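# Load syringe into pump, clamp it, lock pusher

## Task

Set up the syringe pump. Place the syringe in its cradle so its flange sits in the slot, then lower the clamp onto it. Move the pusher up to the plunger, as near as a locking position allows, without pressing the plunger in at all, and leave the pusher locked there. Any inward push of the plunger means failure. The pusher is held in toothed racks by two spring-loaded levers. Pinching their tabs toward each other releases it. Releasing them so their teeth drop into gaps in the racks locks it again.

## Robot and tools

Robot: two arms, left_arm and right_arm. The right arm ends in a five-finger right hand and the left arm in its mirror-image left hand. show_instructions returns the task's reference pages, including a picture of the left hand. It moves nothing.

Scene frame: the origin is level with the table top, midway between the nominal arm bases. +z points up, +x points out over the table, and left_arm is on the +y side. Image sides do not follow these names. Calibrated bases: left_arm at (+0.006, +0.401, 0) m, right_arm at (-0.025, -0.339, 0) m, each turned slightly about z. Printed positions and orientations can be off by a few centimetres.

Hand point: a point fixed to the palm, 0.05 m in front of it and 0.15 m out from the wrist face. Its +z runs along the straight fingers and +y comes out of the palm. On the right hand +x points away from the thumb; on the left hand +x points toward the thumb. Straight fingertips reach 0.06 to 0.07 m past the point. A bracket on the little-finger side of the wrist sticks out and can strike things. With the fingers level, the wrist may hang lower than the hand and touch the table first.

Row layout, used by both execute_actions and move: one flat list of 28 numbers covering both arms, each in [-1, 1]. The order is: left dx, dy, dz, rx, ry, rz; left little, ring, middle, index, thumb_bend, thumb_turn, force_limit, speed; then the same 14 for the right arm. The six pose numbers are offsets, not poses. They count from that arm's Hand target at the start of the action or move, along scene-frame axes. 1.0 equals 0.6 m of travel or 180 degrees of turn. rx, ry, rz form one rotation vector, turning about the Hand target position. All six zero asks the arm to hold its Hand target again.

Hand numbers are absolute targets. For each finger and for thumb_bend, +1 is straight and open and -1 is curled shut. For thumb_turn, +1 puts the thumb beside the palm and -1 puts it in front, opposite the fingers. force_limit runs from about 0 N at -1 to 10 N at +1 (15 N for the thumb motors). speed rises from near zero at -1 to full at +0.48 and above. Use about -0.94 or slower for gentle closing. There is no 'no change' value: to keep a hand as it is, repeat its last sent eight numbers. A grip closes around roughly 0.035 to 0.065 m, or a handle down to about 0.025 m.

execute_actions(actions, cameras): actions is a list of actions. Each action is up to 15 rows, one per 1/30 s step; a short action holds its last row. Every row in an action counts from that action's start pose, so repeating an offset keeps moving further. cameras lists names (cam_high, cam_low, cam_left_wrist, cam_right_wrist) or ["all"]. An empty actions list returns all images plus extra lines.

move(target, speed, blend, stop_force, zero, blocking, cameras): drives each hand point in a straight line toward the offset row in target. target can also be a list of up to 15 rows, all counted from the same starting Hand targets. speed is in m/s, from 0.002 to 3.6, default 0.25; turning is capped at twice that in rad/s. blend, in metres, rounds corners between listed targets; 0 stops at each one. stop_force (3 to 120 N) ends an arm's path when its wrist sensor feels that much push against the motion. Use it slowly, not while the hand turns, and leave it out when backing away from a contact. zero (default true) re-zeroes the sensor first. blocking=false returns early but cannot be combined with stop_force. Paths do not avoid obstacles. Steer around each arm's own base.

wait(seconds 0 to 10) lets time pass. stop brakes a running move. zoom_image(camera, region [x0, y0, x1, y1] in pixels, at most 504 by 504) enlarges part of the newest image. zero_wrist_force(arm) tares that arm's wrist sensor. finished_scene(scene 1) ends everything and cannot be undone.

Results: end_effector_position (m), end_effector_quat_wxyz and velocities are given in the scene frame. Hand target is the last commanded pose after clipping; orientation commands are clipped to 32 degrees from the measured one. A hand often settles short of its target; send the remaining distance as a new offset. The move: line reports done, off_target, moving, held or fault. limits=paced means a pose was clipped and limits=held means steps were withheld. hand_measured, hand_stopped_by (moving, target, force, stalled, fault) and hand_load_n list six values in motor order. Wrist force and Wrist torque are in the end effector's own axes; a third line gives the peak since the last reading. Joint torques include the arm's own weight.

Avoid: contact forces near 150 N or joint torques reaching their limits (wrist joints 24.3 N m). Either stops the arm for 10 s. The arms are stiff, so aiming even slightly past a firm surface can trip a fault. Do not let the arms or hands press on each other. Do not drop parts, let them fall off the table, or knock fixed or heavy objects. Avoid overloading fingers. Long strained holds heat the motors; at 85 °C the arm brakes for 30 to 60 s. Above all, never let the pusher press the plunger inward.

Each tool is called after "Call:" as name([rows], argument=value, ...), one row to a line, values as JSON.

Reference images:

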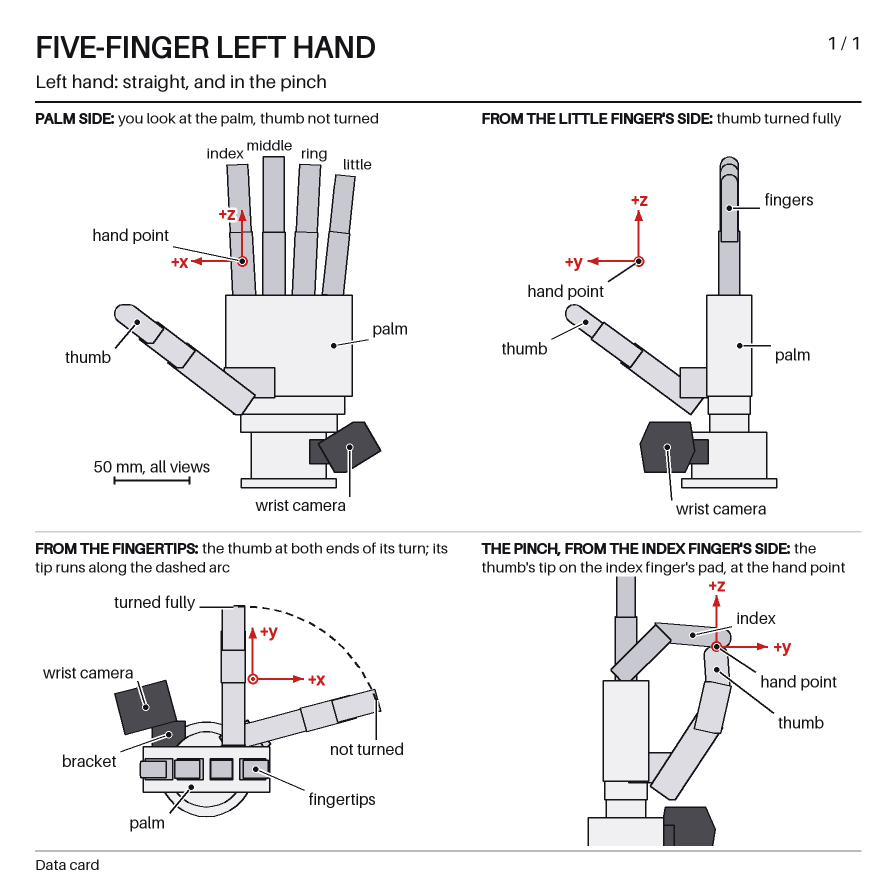

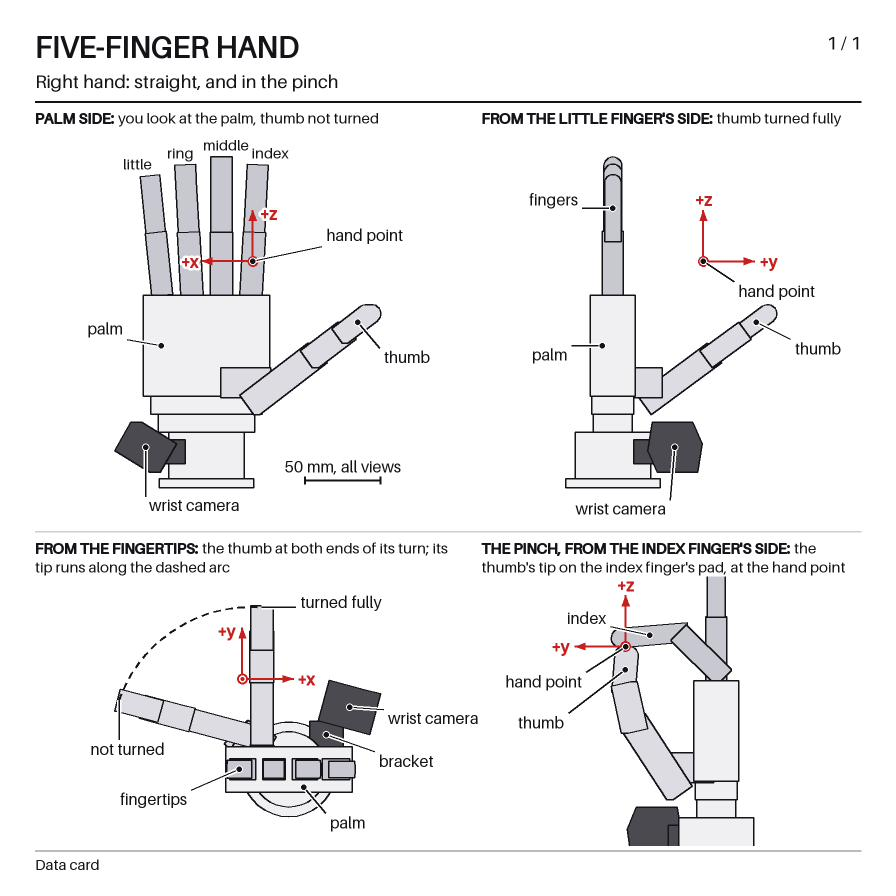

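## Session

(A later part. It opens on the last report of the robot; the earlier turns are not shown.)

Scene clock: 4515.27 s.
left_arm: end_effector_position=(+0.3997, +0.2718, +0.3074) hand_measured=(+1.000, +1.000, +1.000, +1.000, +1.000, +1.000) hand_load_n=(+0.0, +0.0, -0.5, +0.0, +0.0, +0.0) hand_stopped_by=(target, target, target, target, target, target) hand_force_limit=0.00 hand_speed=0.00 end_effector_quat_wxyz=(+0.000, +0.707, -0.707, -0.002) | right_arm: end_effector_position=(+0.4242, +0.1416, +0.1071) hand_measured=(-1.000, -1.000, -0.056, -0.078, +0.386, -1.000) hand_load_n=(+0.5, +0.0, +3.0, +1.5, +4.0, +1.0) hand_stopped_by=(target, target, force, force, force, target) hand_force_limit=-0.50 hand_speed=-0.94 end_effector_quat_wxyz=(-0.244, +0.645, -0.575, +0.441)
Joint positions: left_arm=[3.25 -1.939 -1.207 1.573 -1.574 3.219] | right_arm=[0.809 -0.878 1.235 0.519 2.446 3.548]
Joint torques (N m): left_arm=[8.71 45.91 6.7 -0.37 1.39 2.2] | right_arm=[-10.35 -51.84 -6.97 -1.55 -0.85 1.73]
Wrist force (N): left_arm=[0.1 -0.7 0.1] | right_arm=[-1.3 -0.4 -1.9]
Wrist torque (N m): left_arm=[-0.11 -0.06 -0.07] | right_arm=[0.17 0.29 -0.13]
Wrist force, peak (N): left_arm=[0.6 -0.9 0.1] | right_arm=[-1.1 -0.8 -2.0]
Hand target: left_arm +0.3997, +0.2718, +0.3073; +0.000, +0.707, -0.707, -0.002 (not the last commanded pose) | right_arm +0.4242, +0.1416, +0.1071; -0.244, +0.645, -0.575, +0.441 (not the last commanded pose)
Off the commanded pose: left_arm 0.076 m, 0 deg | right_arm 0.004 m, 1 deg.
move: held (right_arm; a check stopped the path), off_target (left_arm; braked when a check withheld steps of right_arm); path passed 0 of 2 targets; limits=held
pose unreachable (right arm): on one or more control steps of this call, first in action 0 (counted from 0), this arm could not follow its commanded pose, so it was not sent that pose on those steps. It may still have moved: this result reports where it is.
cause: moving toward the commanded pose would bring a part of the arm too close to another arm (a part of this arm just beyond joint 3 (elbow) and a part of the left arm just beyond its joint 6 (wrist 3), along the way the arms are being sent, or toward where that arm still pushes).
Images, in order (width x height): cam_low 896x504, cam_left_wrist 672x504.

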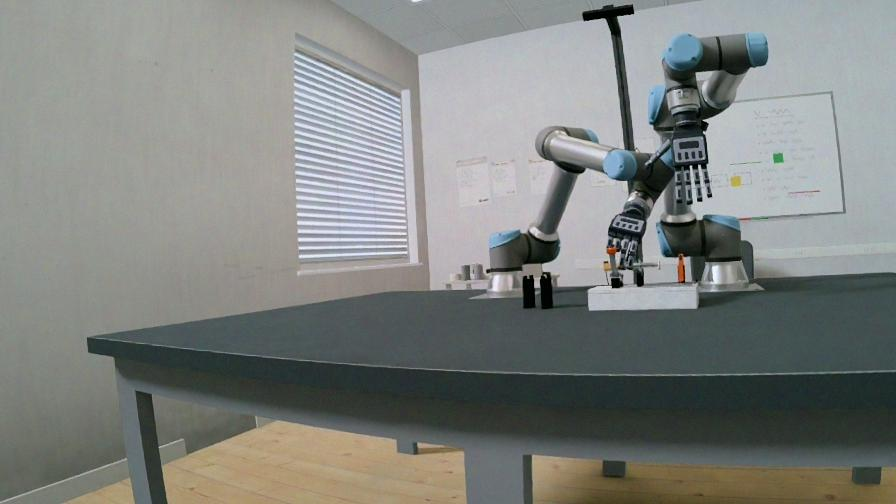

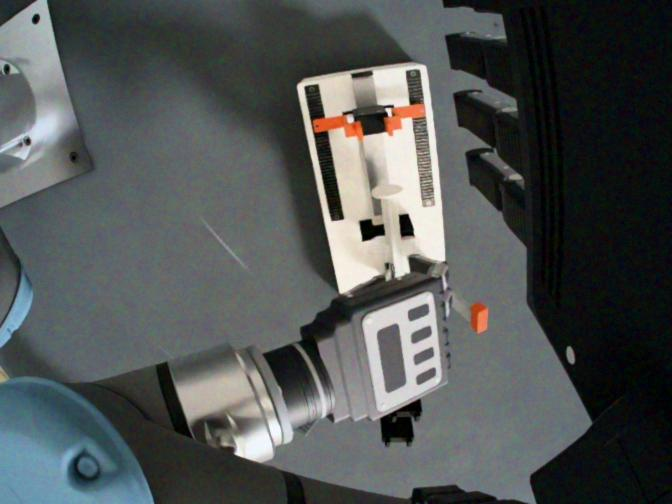

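Call:
move(target=[0.0008,0.0135,-0.1256,0,0,0,1,1,1,1,1,1,0,0,0,0,0,0,0,0,-1,-1,-0.3,-0.3,-0.1,-1,-0.5,-0.94], speed=0.12, cameras=[])

Call:
move(target=[0,0,0,0,0,0,1,1,1,1,1,1,0,0,-0.0002,0.0015,0,-0.008,0.0004,0,-1,-1,-0.3,-0.3,-0.1,-1,-0.5,-0.94], speed=0.03, cameras=["cam_left_wrist","cam_low"])

Call:
zoom_image(camera="cam_left_wrist", region=[405, 265, 440, 305])

Call:
zoom_image(camera="cam_low", region=[632, 260, 650, 288])

Call:
zoom_image(camera="cam_low", region=[600, 245, 660, 295])

Scene clock: 4529.30 s.
left_arm: end_effector_position=(+0.4002, +0.2799, +0.2320) hand_measured=(+1.000, +1.000, +1.000, +1.000, +1.000, +1.000) hand_load_n=(+0.0, +0.0, +0.0, +0.0, -0.5, +0.0) hand_stopped_by=(target, target, target, target, target, target) hand_force_limit=0.00 hand_speed=0.00 end_effector_quat_wxyz=(+0.000, +0.707, -0.707, -0.002) | right_arm: end_effector_position=(+0.4242, +0.1416, +0.1071) hand_measured=(-1.000, -1.000, -0.056, -0.078, +0.386, -1.000) hand_load_n=(+0.0, +0.0, +2.5, +1.5, +4.0, +1.0) hand_stopped_by=(target, target, force, force, force, target) hand_force_limit=-0.50 hand_speed=-0.94 end_effector_quat_wxyz=(-0.244, +0.645, -0.575, +0.441)
Joint positions: left_arm=[3.268 -1.954 -1.38 1.76 -1.574 3.237] | right_arm=[0.809 -0.878 1.235 0.519 2.446 3.548]
Joint torques (N m): left_arm=[8.18 25.5 6.42 -0.08 1.33 2.22] | right_arm=[-11.06 -52.65 -7.94 -1.62 -0.87 1.75]
Wrist force (N): left_arm=[0.0 -0.4 0.2] | right_arm=[-1.2 -0.6 -1.7]
Wrist torque (N m): left_arm=[-0.07 -0.05 -0.08] | right_arm=[0.14 0.28 -0.13]
Wrist force, peak (N): left_arm=[0.6 -0.9 0.2] | right_arm=[-0.9 -0.6 -2.2]
Hand target: left_arm +0.4002, +0.2799, +0.2320; +0.000, +0.707, -0.707, -0.002 | right_arm +0.4242, +0.1416, +0.1071; -0.244, +0.645, -0.575, +0.441
Off the commanded pose: left_arm 0.000 m, 0 deg | right_arm 0.000 m, 0 deg.
move: done
No camera images: "cameras" was empty.

Scene clock: 4530.13 s.
left_arm: end_effector_position=(+0.4002, +0.2799, +0.2320) hand_measured=(+1.000, +1.000, +1.000, +1.000, +1.000, +1.000) hand_load_n=(+0.0, +0.0, +0.0, +0.0, +0.0, +0.0) hand_stopped_by=(target, target, target, target, target, target) hand_force_limit=0.00 hand_speed=0.00 end_effector_quat_wxyz=(+0.000, +0.707, -0.707, -0.002) | right_arm: end_effector_position=(+0.4241, +0.1425, +0.1071) hand_measured=(-1.000, -1.000, -0.056, -0.078, +0.386, -1.000) hand_load_n=(+0.0, +0.0, +2.5, +1.5, +4.0, +0.5) hand_stopped_by=(target, target, force, force, force, target) hand_force_limit=-0.50 hand_speed=-0.94 end_effector_quat_wxyz=(-0.235, +0.648, -0.569, +0.448)
Joint positions: left_arm=[3.268 -1.954 -1.38 1.76 -1.574 3.237] | right_arm=[0.815 -0.863 1.213 0.54 2.462 3.541]
Joint torques (N m): left_arm=[8.92 25.5 6.22 -0.2 1.35 2.17] | right_arm=[12.45 -30.58 -24.97 3.98 2.9 -1.71]
Wrist force (N): left_arm=[0.0 -0.5 0.2] | right_arm=[-1.1 -0.5 -1.9]
Wrist torque (N m): left_arm=[-0.09 -0.06 -0.07] | right_arm=[0.16 0.27 -0.11]
Wrist force, peak (N): left_arm=[0.3 -0.8 0.1] | right_arm=[-1.1 -0.5 -2.1]
Hand target: left_arm +0.4002, +0.2799, +0.2320; +0.000, +0.707, -0.707, -0.002 | right_arm +0.4241, +0.1425, +0.1071; -0.235, +0.648, -0.569, +0.448
Off the commanded pose: left_arm 0.000 m, 0 deg | right_arm 0.000 m, 0 deg.
move: done
Images, in order (width x height): cam_low 896x504, cam_left_wrist 672x504.

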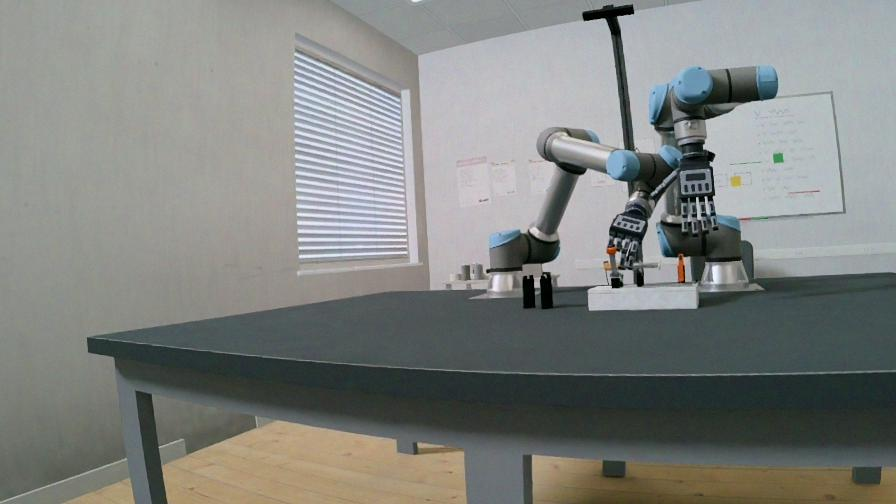

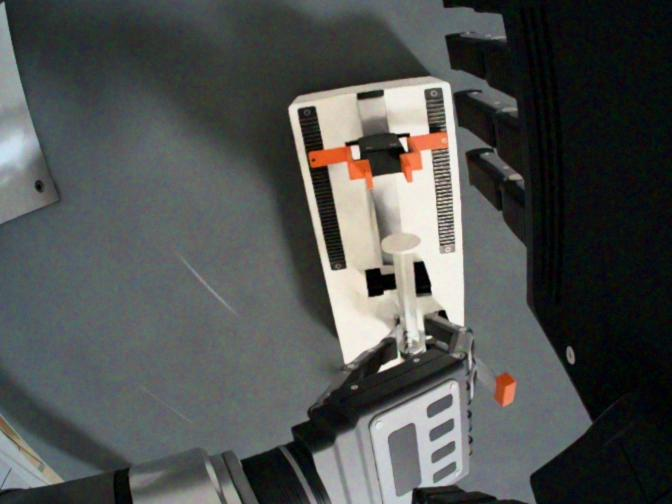

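Scaled by 12.600 from the camera's 672x504 image, which has a finer 960x720 frame.

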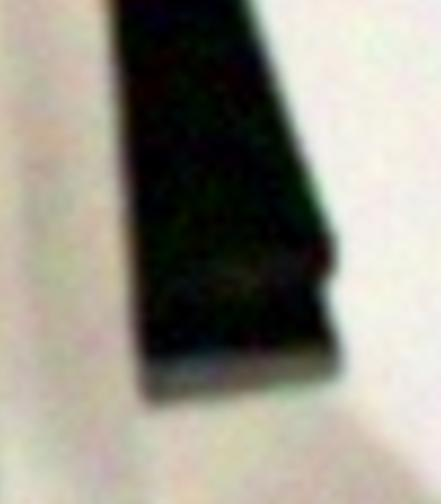

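Scaled by 18.000 from the camera's 896x504 image, which has a finer 1280x720 frame.

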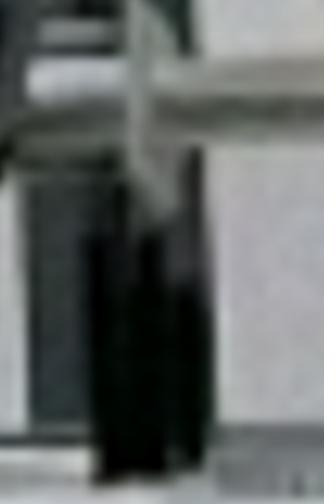

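Scaled by 8.400 from the camera's 896x504 image, which has a finer 1280x720 frame.

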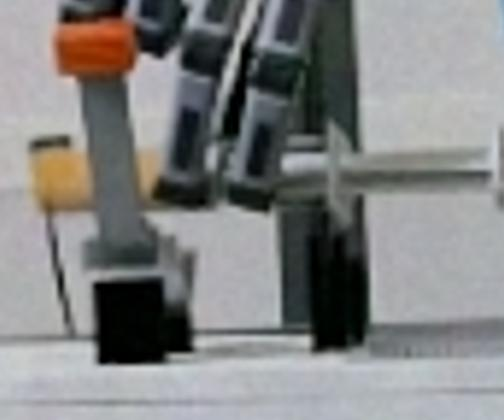

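Call:
move(target=[0,0,0,0,0,0,1,1,1,1,1,1,0,0,0,0,-0.0055,0,0,0,-1,-1,-0.3,-0.3,-0.1,-1,-0.5,-0.94], speed=0.01, stop_force=3, cameras=["cam_left_wrist","cam_low"])

Call:
zoom_image(camera="cam_left_wrist", region=[405, 265, 440, 305])

Call:
zoom_image(camera="cam_low", region=[632, 260, 650, 288])

Call:
zoom_image(camera="cam_low", region=[600, 245, 660, 295])

Scene clock: 4543.30 s.
left_arm: end_effector_position=(+0.4002, +0.2799, +0.2320) hand_measured=(+1.000, +1.000, +1.000, +1.000, +1.000, +1.000) hand_load_n=(+0.0, +0.0, +0.0, -0.5, +0.0, +0.0) hand_stopped_by=(target, target, target, target, target, target) hand_force_limit=0.00 hand_speed=0.00 end_effector_quat_wxyz=(+0.000, +0.707, -0.707, -0.002) | right_arm: end_effector_position=(+0.4241, +0.1425, +0.1038) hand_measured=(-1.000, -1.000, -0.056, -0.078, +0.386, -1.000) hand_load_n=(+0.0, +0.0, +2.5, +1.5, +4.0, +1.0) hand_stopped_by=(target, target, force, force, force, target) hand_force_limit=-0.50 hand_speed=-0.94 end_effector_quat_wxyz=(-0.235, +0.648, -0.569, +0.448)
Joint positions: left_arm=[3.268 -1.954 -1.38 1.76 -1.574 3.237] | right_arm=[0.815 -0.86 1.217 0.533 2.462 3.541]
Joint torques (N m): left_arm=[8.2 25.97 5.8 -0.39 1.46 2.07] | right_arm=[12.01 -31.84 -7.19 -1.53 2.65 0.23]
Wrist force (N): left_arm=[0.5 -0.6 0.1] | right_arm=[-1.1 -0.6 -1.6]
Wrist torque (N m): left_arm=[-0.11 -0.12 -0.04] | right_arm=[0.12 0.26 -0.11]
Wrist force, peak (N): left_arm=[0.1 -1.0 0.1] | right_arm=[-1.3 -0.8 -2.2]
Hand target: left_arm +0.4002, +0.2799, +0.2320; +0.000, +0.707, -0.707, -0.002 | right_arm +0.4241, +0.1425, +0.1038; -0.235, +0.648, -0.569, +0.448
Off the commanded pose: left_arm 0.000 m, 0 deg | right_arm 0.000 m, 0 deg.
move: done
Images, in order (width x height): cam_low 896x504, cam_left_wrist 672x504.

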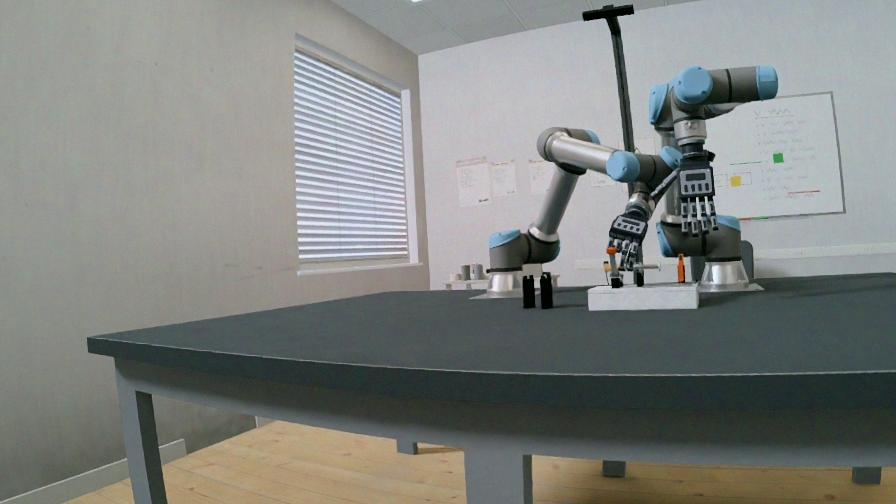

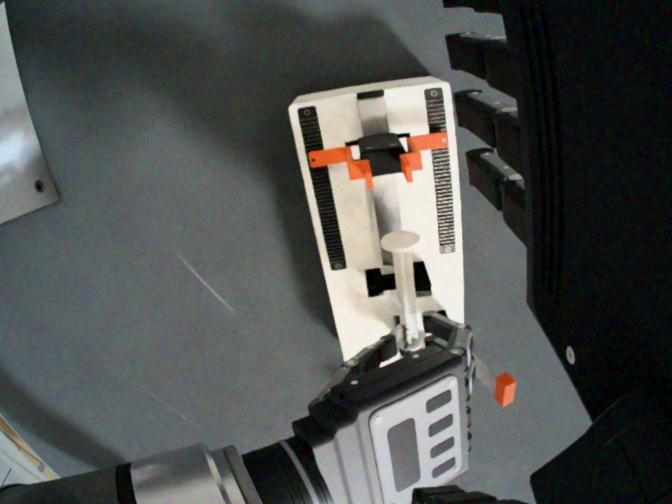

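Scaled by 12.600 from the camera's 672x504 image, which has a finer 960x720 frame.

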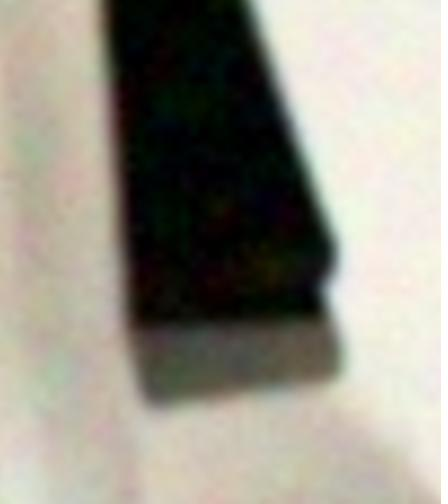

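Scaled by 18.000 from the camera's 896x504 image, which has a finer 1280x720 frame.

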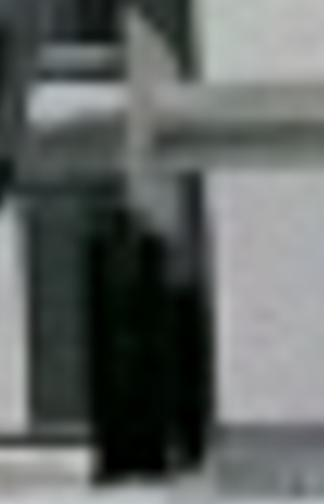

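Scaled by 8.400 from the camera's 896x504 image, which has a finer 1280x720 frame.

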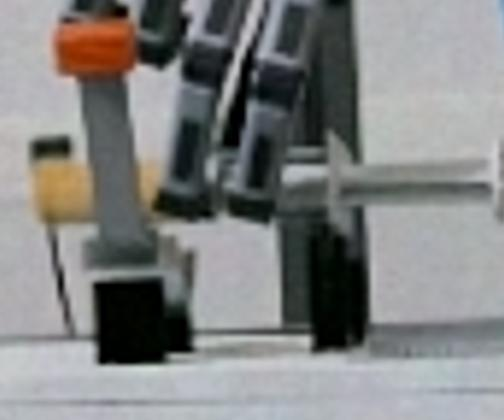

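Call:
move(target=[0,0,0,0,0,0,1,1,1,1,1,1,0,0,0,-0.0004,-0.0038,0,0,0,-1,-1,-0.3,-0.3,-0.1,-1,-0.5,-0.94], speed=0.01, stop_force=3, cameras=["cam_left_wrist","cam_low"])

Call:
zoom_image(camera="cam_left_wrist", region=[405, 265, 440, 305])

Call:
zoom_image(camera="cam_low", region=[632, 260, 650, 288])

Call:
zoom_image(camera="cam_low", region=[600, 245, 660, 295])

Scene clock: 4557.57 s.
left_arm: end_effector_position=(+0.4002, +0.2799, +0.2320) hand_measured=(+1.000, +1.000, +1.000, +1.000, +1.000, +1.000) hand_load_n=(+0.0, +0.0, +0.0, +0.0, +0.0, +0.0) hand_stopped_by=(target, target, target, target, target, target) hand_force_limit=0.00 hand_speed=0.00 end_effector_quat_wxyz=(+0.000, +0.707, -0.707, -0.002) | right_arm: end_effector_position=(+0.4241, +0.1422, +0.1015) hand_measured=(-1.000, -1.000, -0.056, -0.078, +0.386, -1.000) hand_load_n=(+0.0, +0.0, +2.5, +1.0, +3.5, +0.5) hand_stopped_by=(target, target, force, force, force, target) hand_force_limit=-0.50 hand_speed=-0.94 end_effector_quat_wxyz=(-0.235, +0.648, -0.569, +0.448)
Joint positions: left_arm=[3.268 -1.954 -1.38 1.76 -1.574 3.237] | right_arm=[0.815 -0.858 1.22 0.528 2.462 3.54]
Joint torques (N m): left_arm=[7.94 25.44 6.39 -0.42 1.41 2.27] | right_arm=[-11.8 -31.75 -6.72 -1.44 -0.55 -1.62]
Wrist force (N): left_arm=[0.0 -0.6 0.2] | right_arm=[-1.3 -1.0 -2.3]
Wrist torque (N m): left_arm=[-0.11 -0.04 -0.08] | right_arm=[0.12 0.28 -0.12]
Wrist force, peak (N): left_arm=[0.0 -1.0 0.0] | right_arm=[-1.1 -0.8 -2.6]
Hand target: left_arm +0.4002, +0.2799, +0.2320; +0.000, +0.707, -0.707, -0.002 | right_arm +0.4241, +0.1422, +0.1015; -0.235, +0.648, -0.569, +0.448
Off the commanded pose: left_arm 0.000 m, 0 deg | right_arm 0.000 m, 0 deg.
move: done
Images, in order (width x height): cam_low 896x504, cam_left_wrist 672x504.

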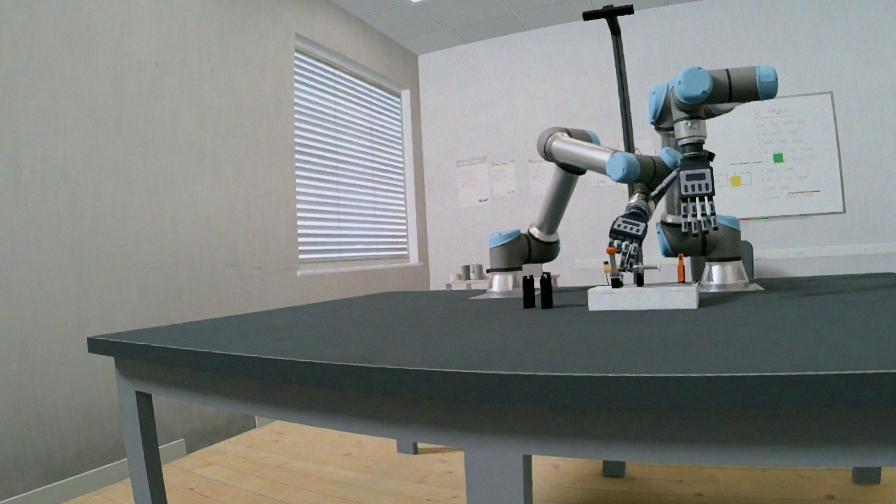

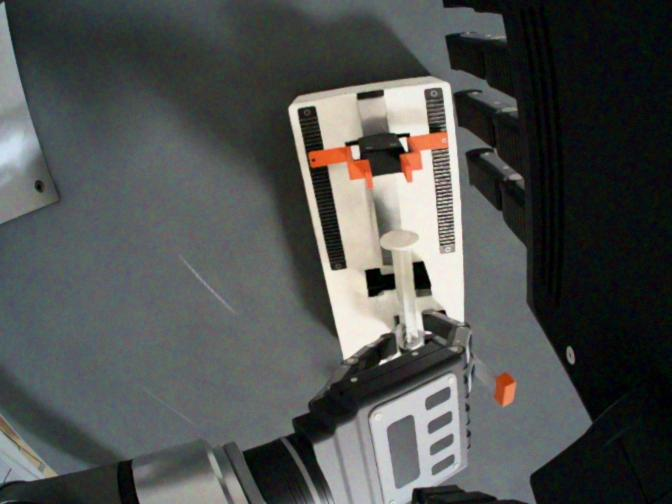

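Scaled by 12.600 from the camera's 672x504 image, which has a finer 960x720 frame.

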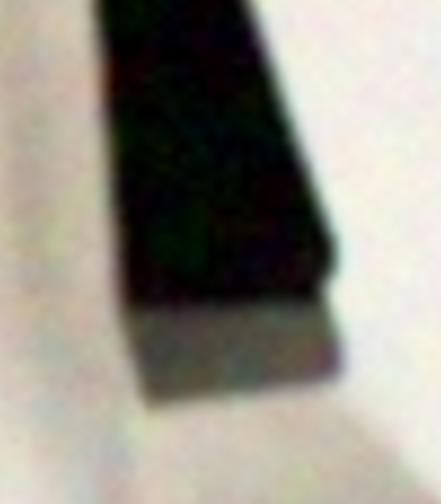

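Scaled by 18.000 from the camera's 896x504 image, which has a finer 1280x720 frame.

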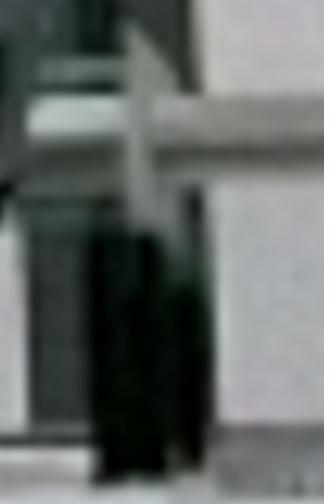

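Scaled by 8.400 from the camera's 896x504 image, which has a finer 1280x720 frame.

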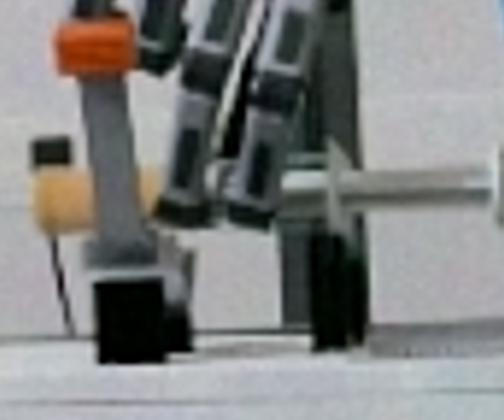

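Call:
zoom_image(camera="cam_low", region=[634, 264, 646, 280])

Call:
zoom_image(camera="cam_left_wrist", region=[412, 278, 436, 300])

Scaled by 31.500 from the camera's 896x504 image, which has a finer 1280x720 frame.

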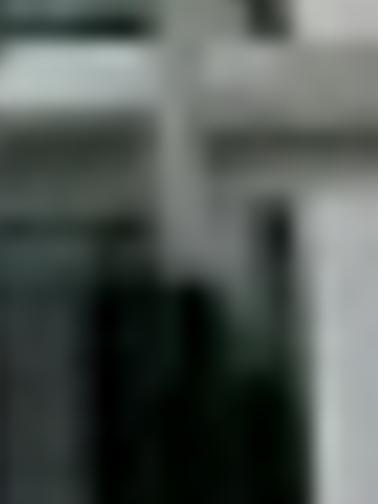

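Scaled by 21.000 from the camera's 672x504 image, which has a finer 960x720 frame.

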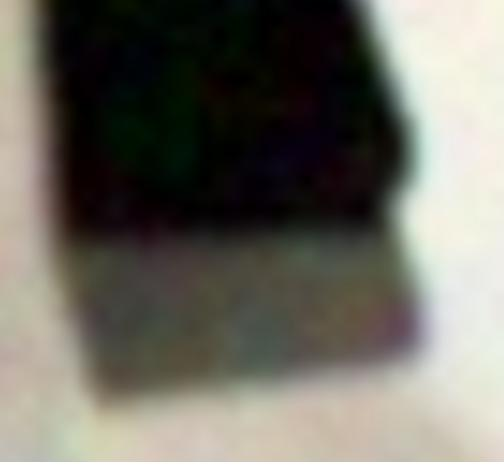

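Call:
move([
  [0,0,0,0,0,0,1,1,1,1,1,1,0,0,0,0,0.0025,0,0,0,-1,-1,-0.3,-0.3,-0.1,-1,-0.5,-0.94],
  [0,0,0,0,0,0,1,1,1,1,1,1,0,0,0,-0.0027,0.0025,0,0,0,-1,-1,-0.3,-0.3,-0.1,-1,-0.5,-0.94],
  [0,0,0,0,0,0,1,1,1,1,1,1,0,0,0,-0.0027,-0.0005,0,0,0,-1,-1,-0.3,-0.3,-0.1,-1,-0.5,-0.94],
], speed=0.015, cameras=["cam_left_wrist","cam_low"])

Call:
zoom_image(camera="cam_low", region=[634, 264, 646, 280])

Call:
zoom_image(camera="cam_left_wrist", region=[412, 278, 436, 300])

Call:
zoom_image(camera="cam_low", region=[600, 245, 660, 295])

Scene clock: 4616.97 s.
left_arm: end_effector_position=(+0.4002, +0.2799, +0.2320) hand_measured=(+1.000, +1.000, +1.000, +1.000, +1.000, +1.000) hand_load_n=(+0.0, +0.0, +0.0, +0.0, +0.0, +0.0) hand_stopped_by=(target, target, target, target, target, target) hand_force_limit=0.00 hand_speed=0.00 end_effector_quat_wxyz=(+0.000, +0.707, -0.707, -0.002) | right_arm: end_effector_position=(+0.4241, +0.1406, +0.1013) hand_measured=(-1.000, -1.000, -0.056, -0.078, +0.386, -1.000) hand_load_n=(+0.5, +0.0, +3.0, +1.5, +3.5, +0.5) hand_stopped_by=(target, target, force, force, force, target) hand_force_limit=-0.50 hand_speed=-0.94 end_effector_quat_wxyz=(-0.235, +0.648, -0.569, +0.448)
Joint positions: left_arm=[3.268 -1.954 -1.38 1.76 -1.574 3.237] | right_arm=[0.813 -0.862 1.227 0.523 2.46 3.538]
Joint torques (N m): left_arm=[8.05 26.3 6.81 -0.41 1.4 2.22] | right_arm=[-11.3 -32.77 -5.84 -1.57 -0.72 -1.72]
Wrist force (N): left_arm=[0.3 -0.3 0.1] | right_arm=[-1.0 -0.6 -1.7]
Wrist torque (N m): left_arm=[-0.07 -0.09 -0.07] | right_arm=[0.13 0.24 -0.10]
Wrist force, peak (N): left_arm=[0.7 -0.9 0.2] | right_arm=[-1.1 -0.8 -2.5]
Hand target: left_arm +0.4002, +0.2799, +0.2320; +0.000, +0.707, -0.707, -0.002 | right_arm +0.4241, +0.1406, +0.1012; -0.235, +0.648, -0.569, +0.448
Off the commanded pose: left_arm 0.000 m, 0 deg | right_arm 0.000 m, 0 deg.
move: done
Images, in order (width x height): cam_low 896x504, cam_left_wrist 672x504.

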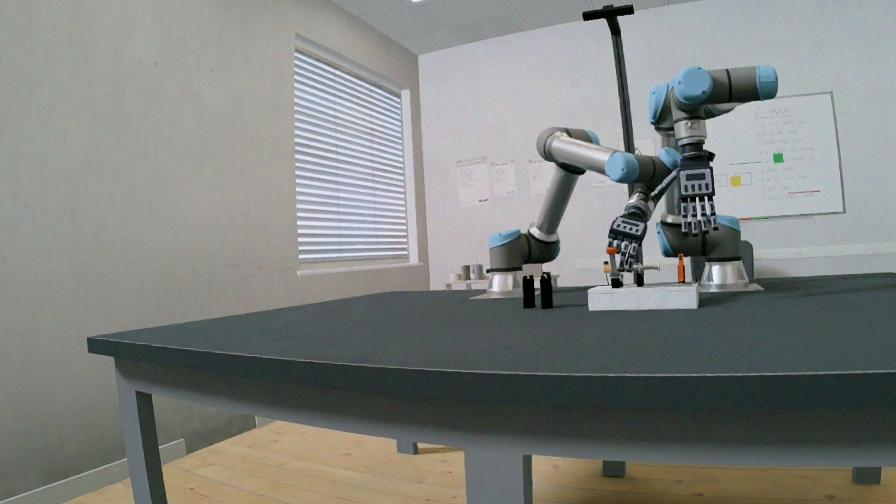

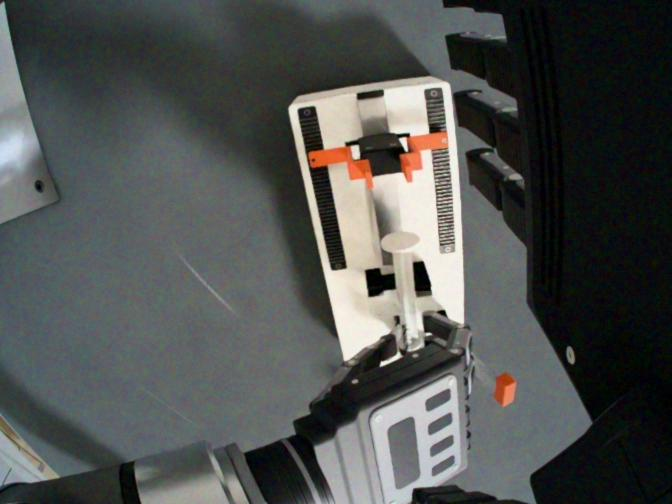

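Scaled by 31.500 from the camera's 896x504 image, which has a finer 1280x720 frame.

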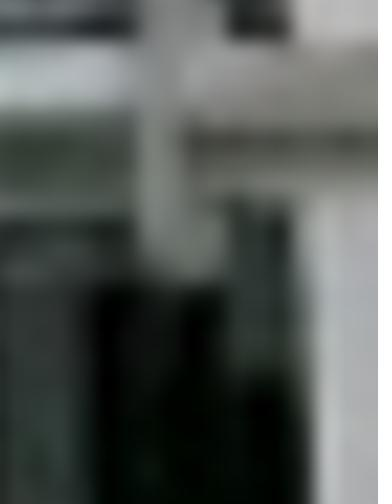

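Scaled by 21.000 from the camera's 672x504 image, which has a finer 960x720 frame.

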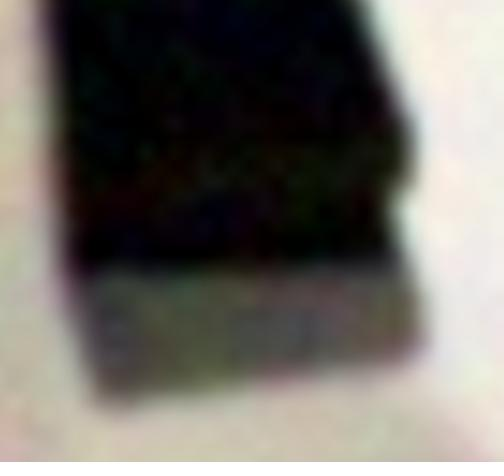

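Scaled by 8.400 from the camera's 896x504 image, which has a finer 1280x720 frame.

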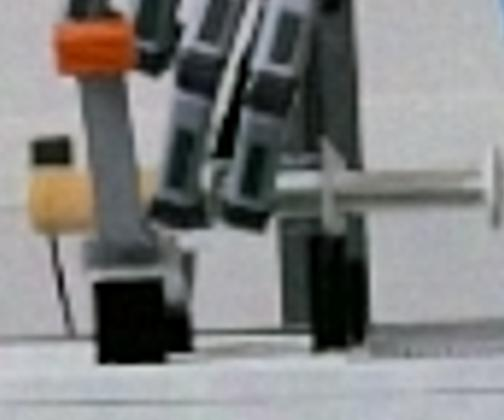

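Call:
move(target=[0,0,0,0,0,0,1,1,1,1,1,1,0,0,0,0,-0.006,0,0,0,-1,-1,-0.3,-0.3,-0.1,-1,-0.5,-0.94], speed=0.01, stop_force=3, cameras=["cam_left_wrist","cam_low"])

Call:
zoom_image(camera="cam_low", region=[634, 264, 646, 280])

Call:
zoom_image(camera="cam_left_wrist", region=[412, 278, 436, 300])

Call:
zoom_image(camera="cam_low", region=[600, 245, 660, 295])

Scene clock: 4628.53 s.
left_arm: end_effector_position=(+0.4002, +0.2799, +0.2320) hand_measured=(+1.000, +1.000, +1.000, +1.000, +1.000, +1.000) hand_load_n=(+0.0, +0.0, +0.0, +0.0, +0.0, +0.0) hand_stopped_by=(target, target, target, target, target, target) hand_force_limit=0.00 hand_speed=0.00 end_effector_quat_wxyz=(+0.000, +0.707, -0.707, -0.002) | right_arm: end_effector_position=(+0.4241, +0.1406, +0.0976) hand_measured=(-1.000, -1.000, -0.056, -0.078, +0.386, -1.000) hand_load_n=(+0.5, +0.0, +3.0, +1.5, +4.0, +0.5) hand_stopped_by=(target, target, force, force, force, target) hand_force_limit=-0.50 hand_speed=-0.94 end_effector_quat_wxyz=(-0.235, +0.648, -0.569, +0.448)
Joint positions: left_arm=[3.268 -1.954 -1.38 1.76 -1.574 3.237] | right_arm=[0.813 -0.859 1.231 0.515 2.46 3.538]
Joint torques (N m): left_arm=[8.97 25.67 7.63 -0.41 1.25 2.15] | right_arm=[-11.03 -31.24 -7.62 -1.62 -0.79 -1.16]
Wrist force (N): left_arm=[0.4 -0.3 0.3] | right_arm=[-1.2 -0.5 -1.8]
Wrist torque (N m): left_arm=[-0.06 -0.10 -0.06] | right_arm=[0.14 0.28 -0.11]
Wrist force, peak (N): left_arm=[0.5 -0.9 0.2] | right_arm=[-1.5 -0.6 -1.9]
Hand target: left_arm +0.4002, +0.2799, +0.2320; +0.000, +0.707, -0.707, -0.002 | right_arm +0.4241, +0.1406, +0.0976; -0.235, +0.648, -0.569, +0.448
Off the commanded pose: left_arm 0.000 m, 0 deg | right_arm 0.000 m, 0 deg.
move: done
Images, in order (width x height): cam_low 896x504, cam_left_wrist 672x504.

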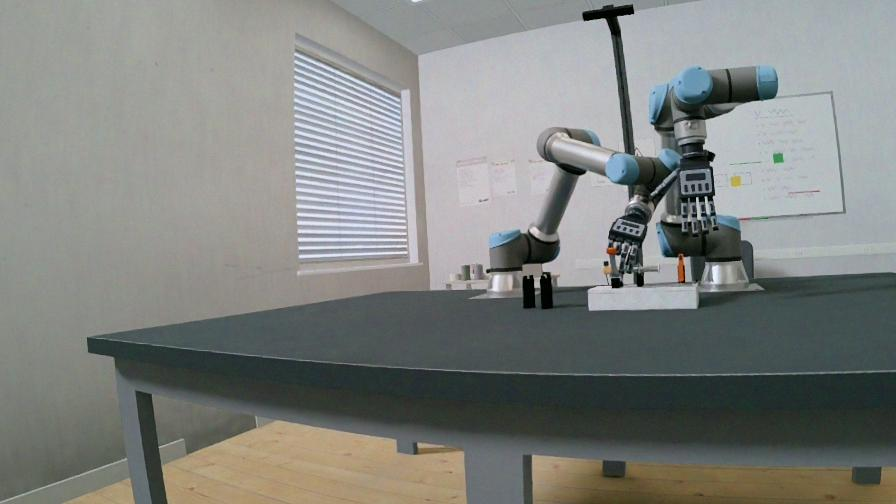

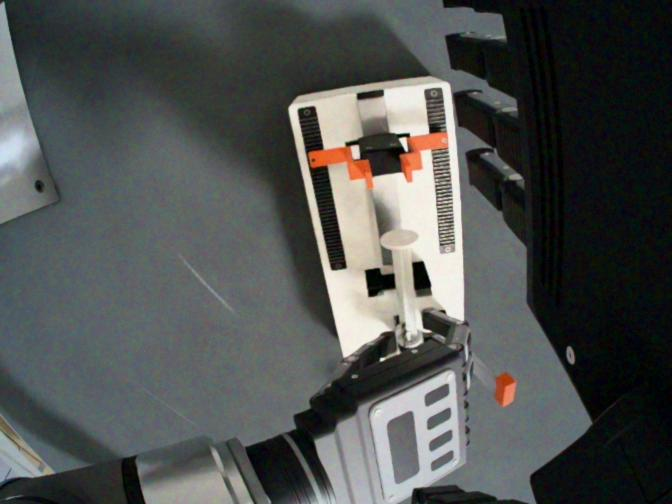

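Scaled by 31.500 from the camera's 896x504 image, which has a finer 1280x720 frame.

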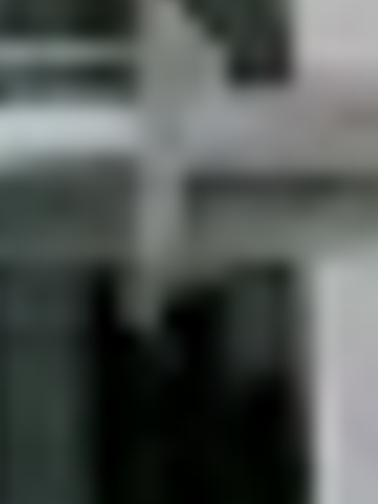

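Scaled by 21.000 from the camera's 672x504 image, which has a finer 960x720 frame.

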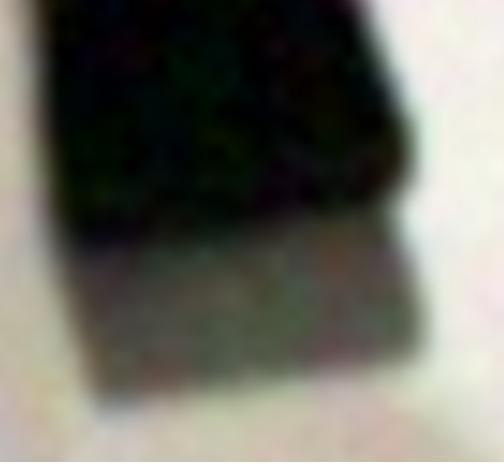

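Scaled by 8.400 from the camera's 896x504 image, which has a finer 1280x720 frame.

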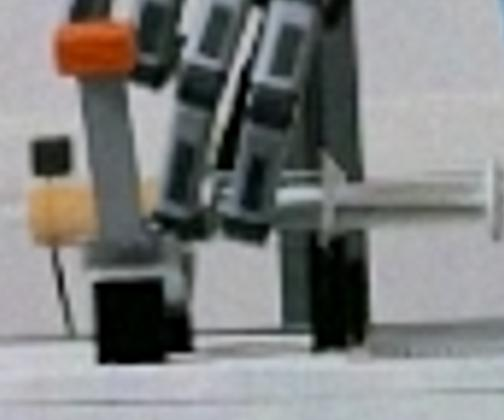

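Call:
zoom_image(camera="cam_left_wrist", region=[380, 300, 480, 375])

Call:
zoom_image(camera="cam_low", region=[605, 262, 635, 292])

Call:
execute_actions(actions=[], cameras=["cam_high","cam_right_wrist"])

Call:
zoom_image(camera="cam_high", region=[475, 200, 525, 240])

Call:
zoom_image(camera="cam_right_wrist", region=[300, 60, 500, 260])

Scaled by 5.040 from the camera's 672x504 image, which has a finer 960x720 frame.

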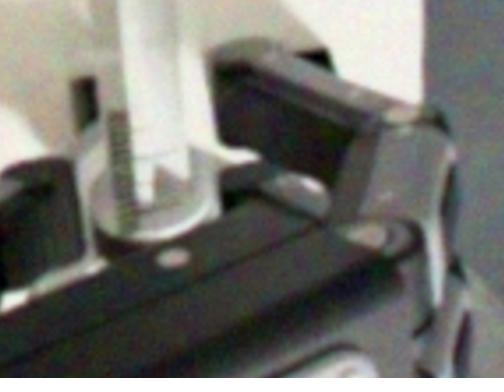

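Scaled by 16.800 from the camera's 896x504 image, which has a finer 1280x720 frame.

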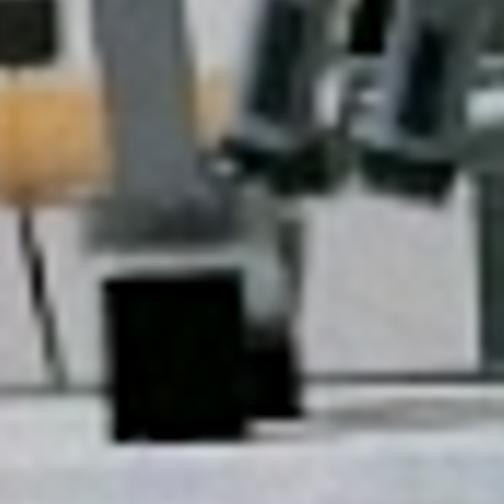

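Scene clock: 4649.63 s.
left_arm: end_effector_position=(+0.4002, +0.2799, +0.2320) hand_measured=(+1.000, +1.000, +1.000, +1.000, +1.000, +1.000) hand_load_n=(+0.0, +0.0, +0.0, +0.0, +0.0, +0.0) hand_stopped_by=(target, target, target, target, target, target) hand_force_limit=0.00 hand_speed=0.00 end_effector_quat_wxyz=(+0.000, +0.707, -0.707, -0.002) | right_arm: end_effector_position=(+0.4241, +0.1406, +0.0976) hand_measured=(-1.000, -1.000, -0.056, -0.078, +0.386, -1.000) hand_load_n=(+0.0, +0.0, +2.5, +2.0, +4.0, +1.0) hand_stopped_by=(target, target, force, force, force, target) hand_force_limit=-0.50 hand_speed=-0.94 end_effector_quat_wxyz=(-0.235, +0.648, -0.569, +0.448)
Joint positions: left_arm=[3.268 -1.954 -1.38 1.76 -1.574 3.237] | right_arm=[0.813 -0.859 1.231 0.515 2.46 3.538]
Joint velocities: within noise
Joint torques (N m): left_arm=[8.88 25.64 7.39 -0.38 1.16 2.15] | right_arm=[-10.53 -32.05 -7.81 -1.52 -0.83 -1.77]
Motor temperatures (°C): left_arm=[27 28 25 36 36 28] | right_arm=[26 31 27 32 35 33]
Wrist force (N): left_arm=[0.1 -0.3 0.4] | right_arm=[-1.1 -0.4 -1.9]
Wrist torque (N m): left_arm=[-0.08 -0.06 -0.08] | right_arm=[0.16 0.26 -0.11]
Wrist force, peak (N): left_arm=[0.4 -1.0 -0.2] | right_arm=[-1.1 -0.6 -2.1]
Hand target: left_arm +0.4002, +0.2799, +0.2320; +0.000, +0.707, -0.707, -0.002 | right_arm +0.4241, +0.1406, +0.0976; -0.235, +0.648, -0.569, +0.448
Off the commanded pose: left_arm 0.000 m, 0 deg | right_arm 0.000 m, 0 deg.
Images, in order (width x height): cam_high 896x504, cam_right_wrist 672x504.

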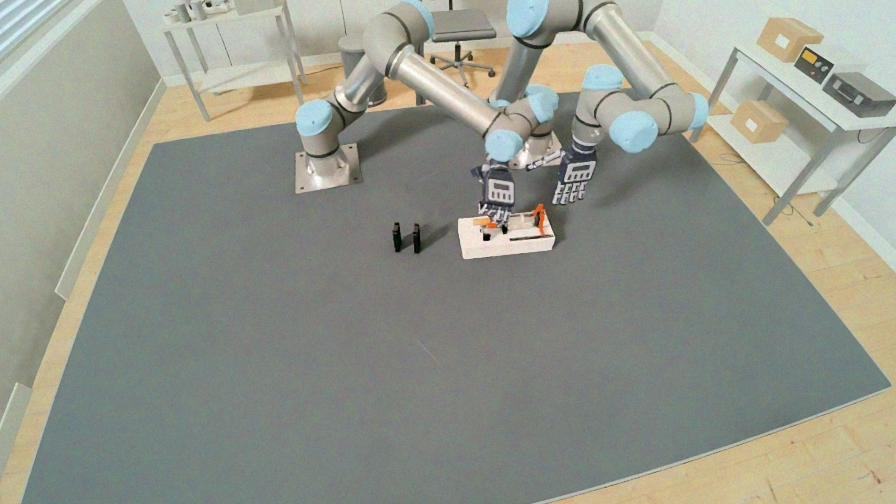

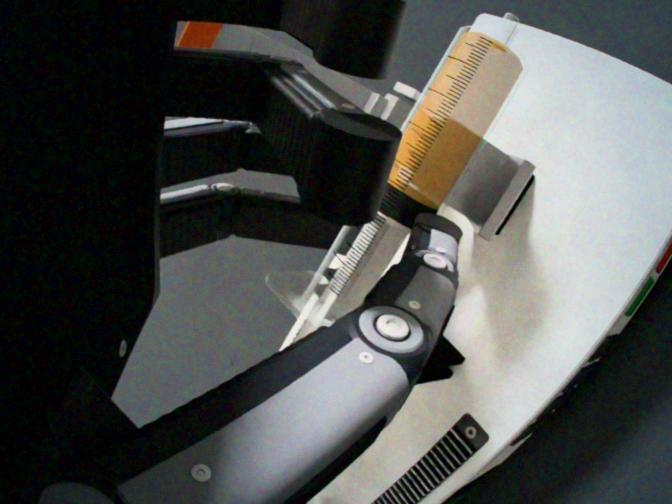

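Scaled by 10.080 from the camera's 896x504 image, which has a finer 1280x720 frame.

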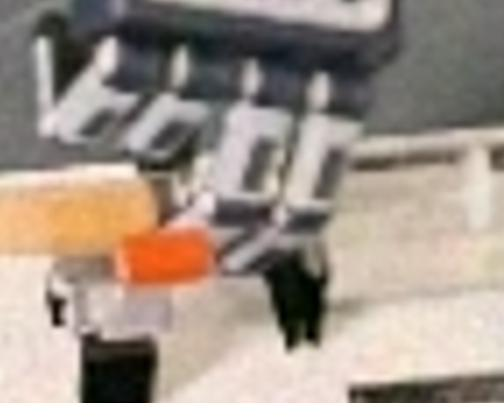

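Scaled by 2.520 from the camera's 672x504 image, which has a finer 960x720 frame.

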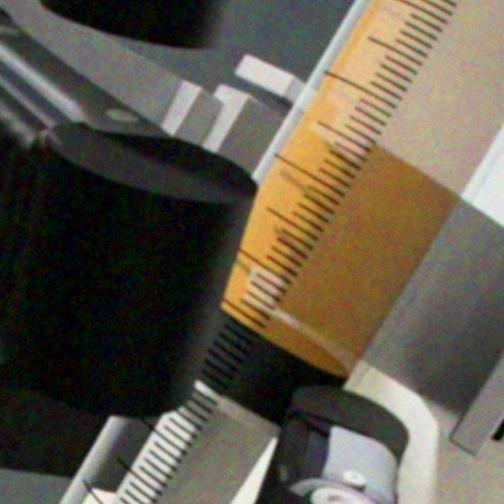

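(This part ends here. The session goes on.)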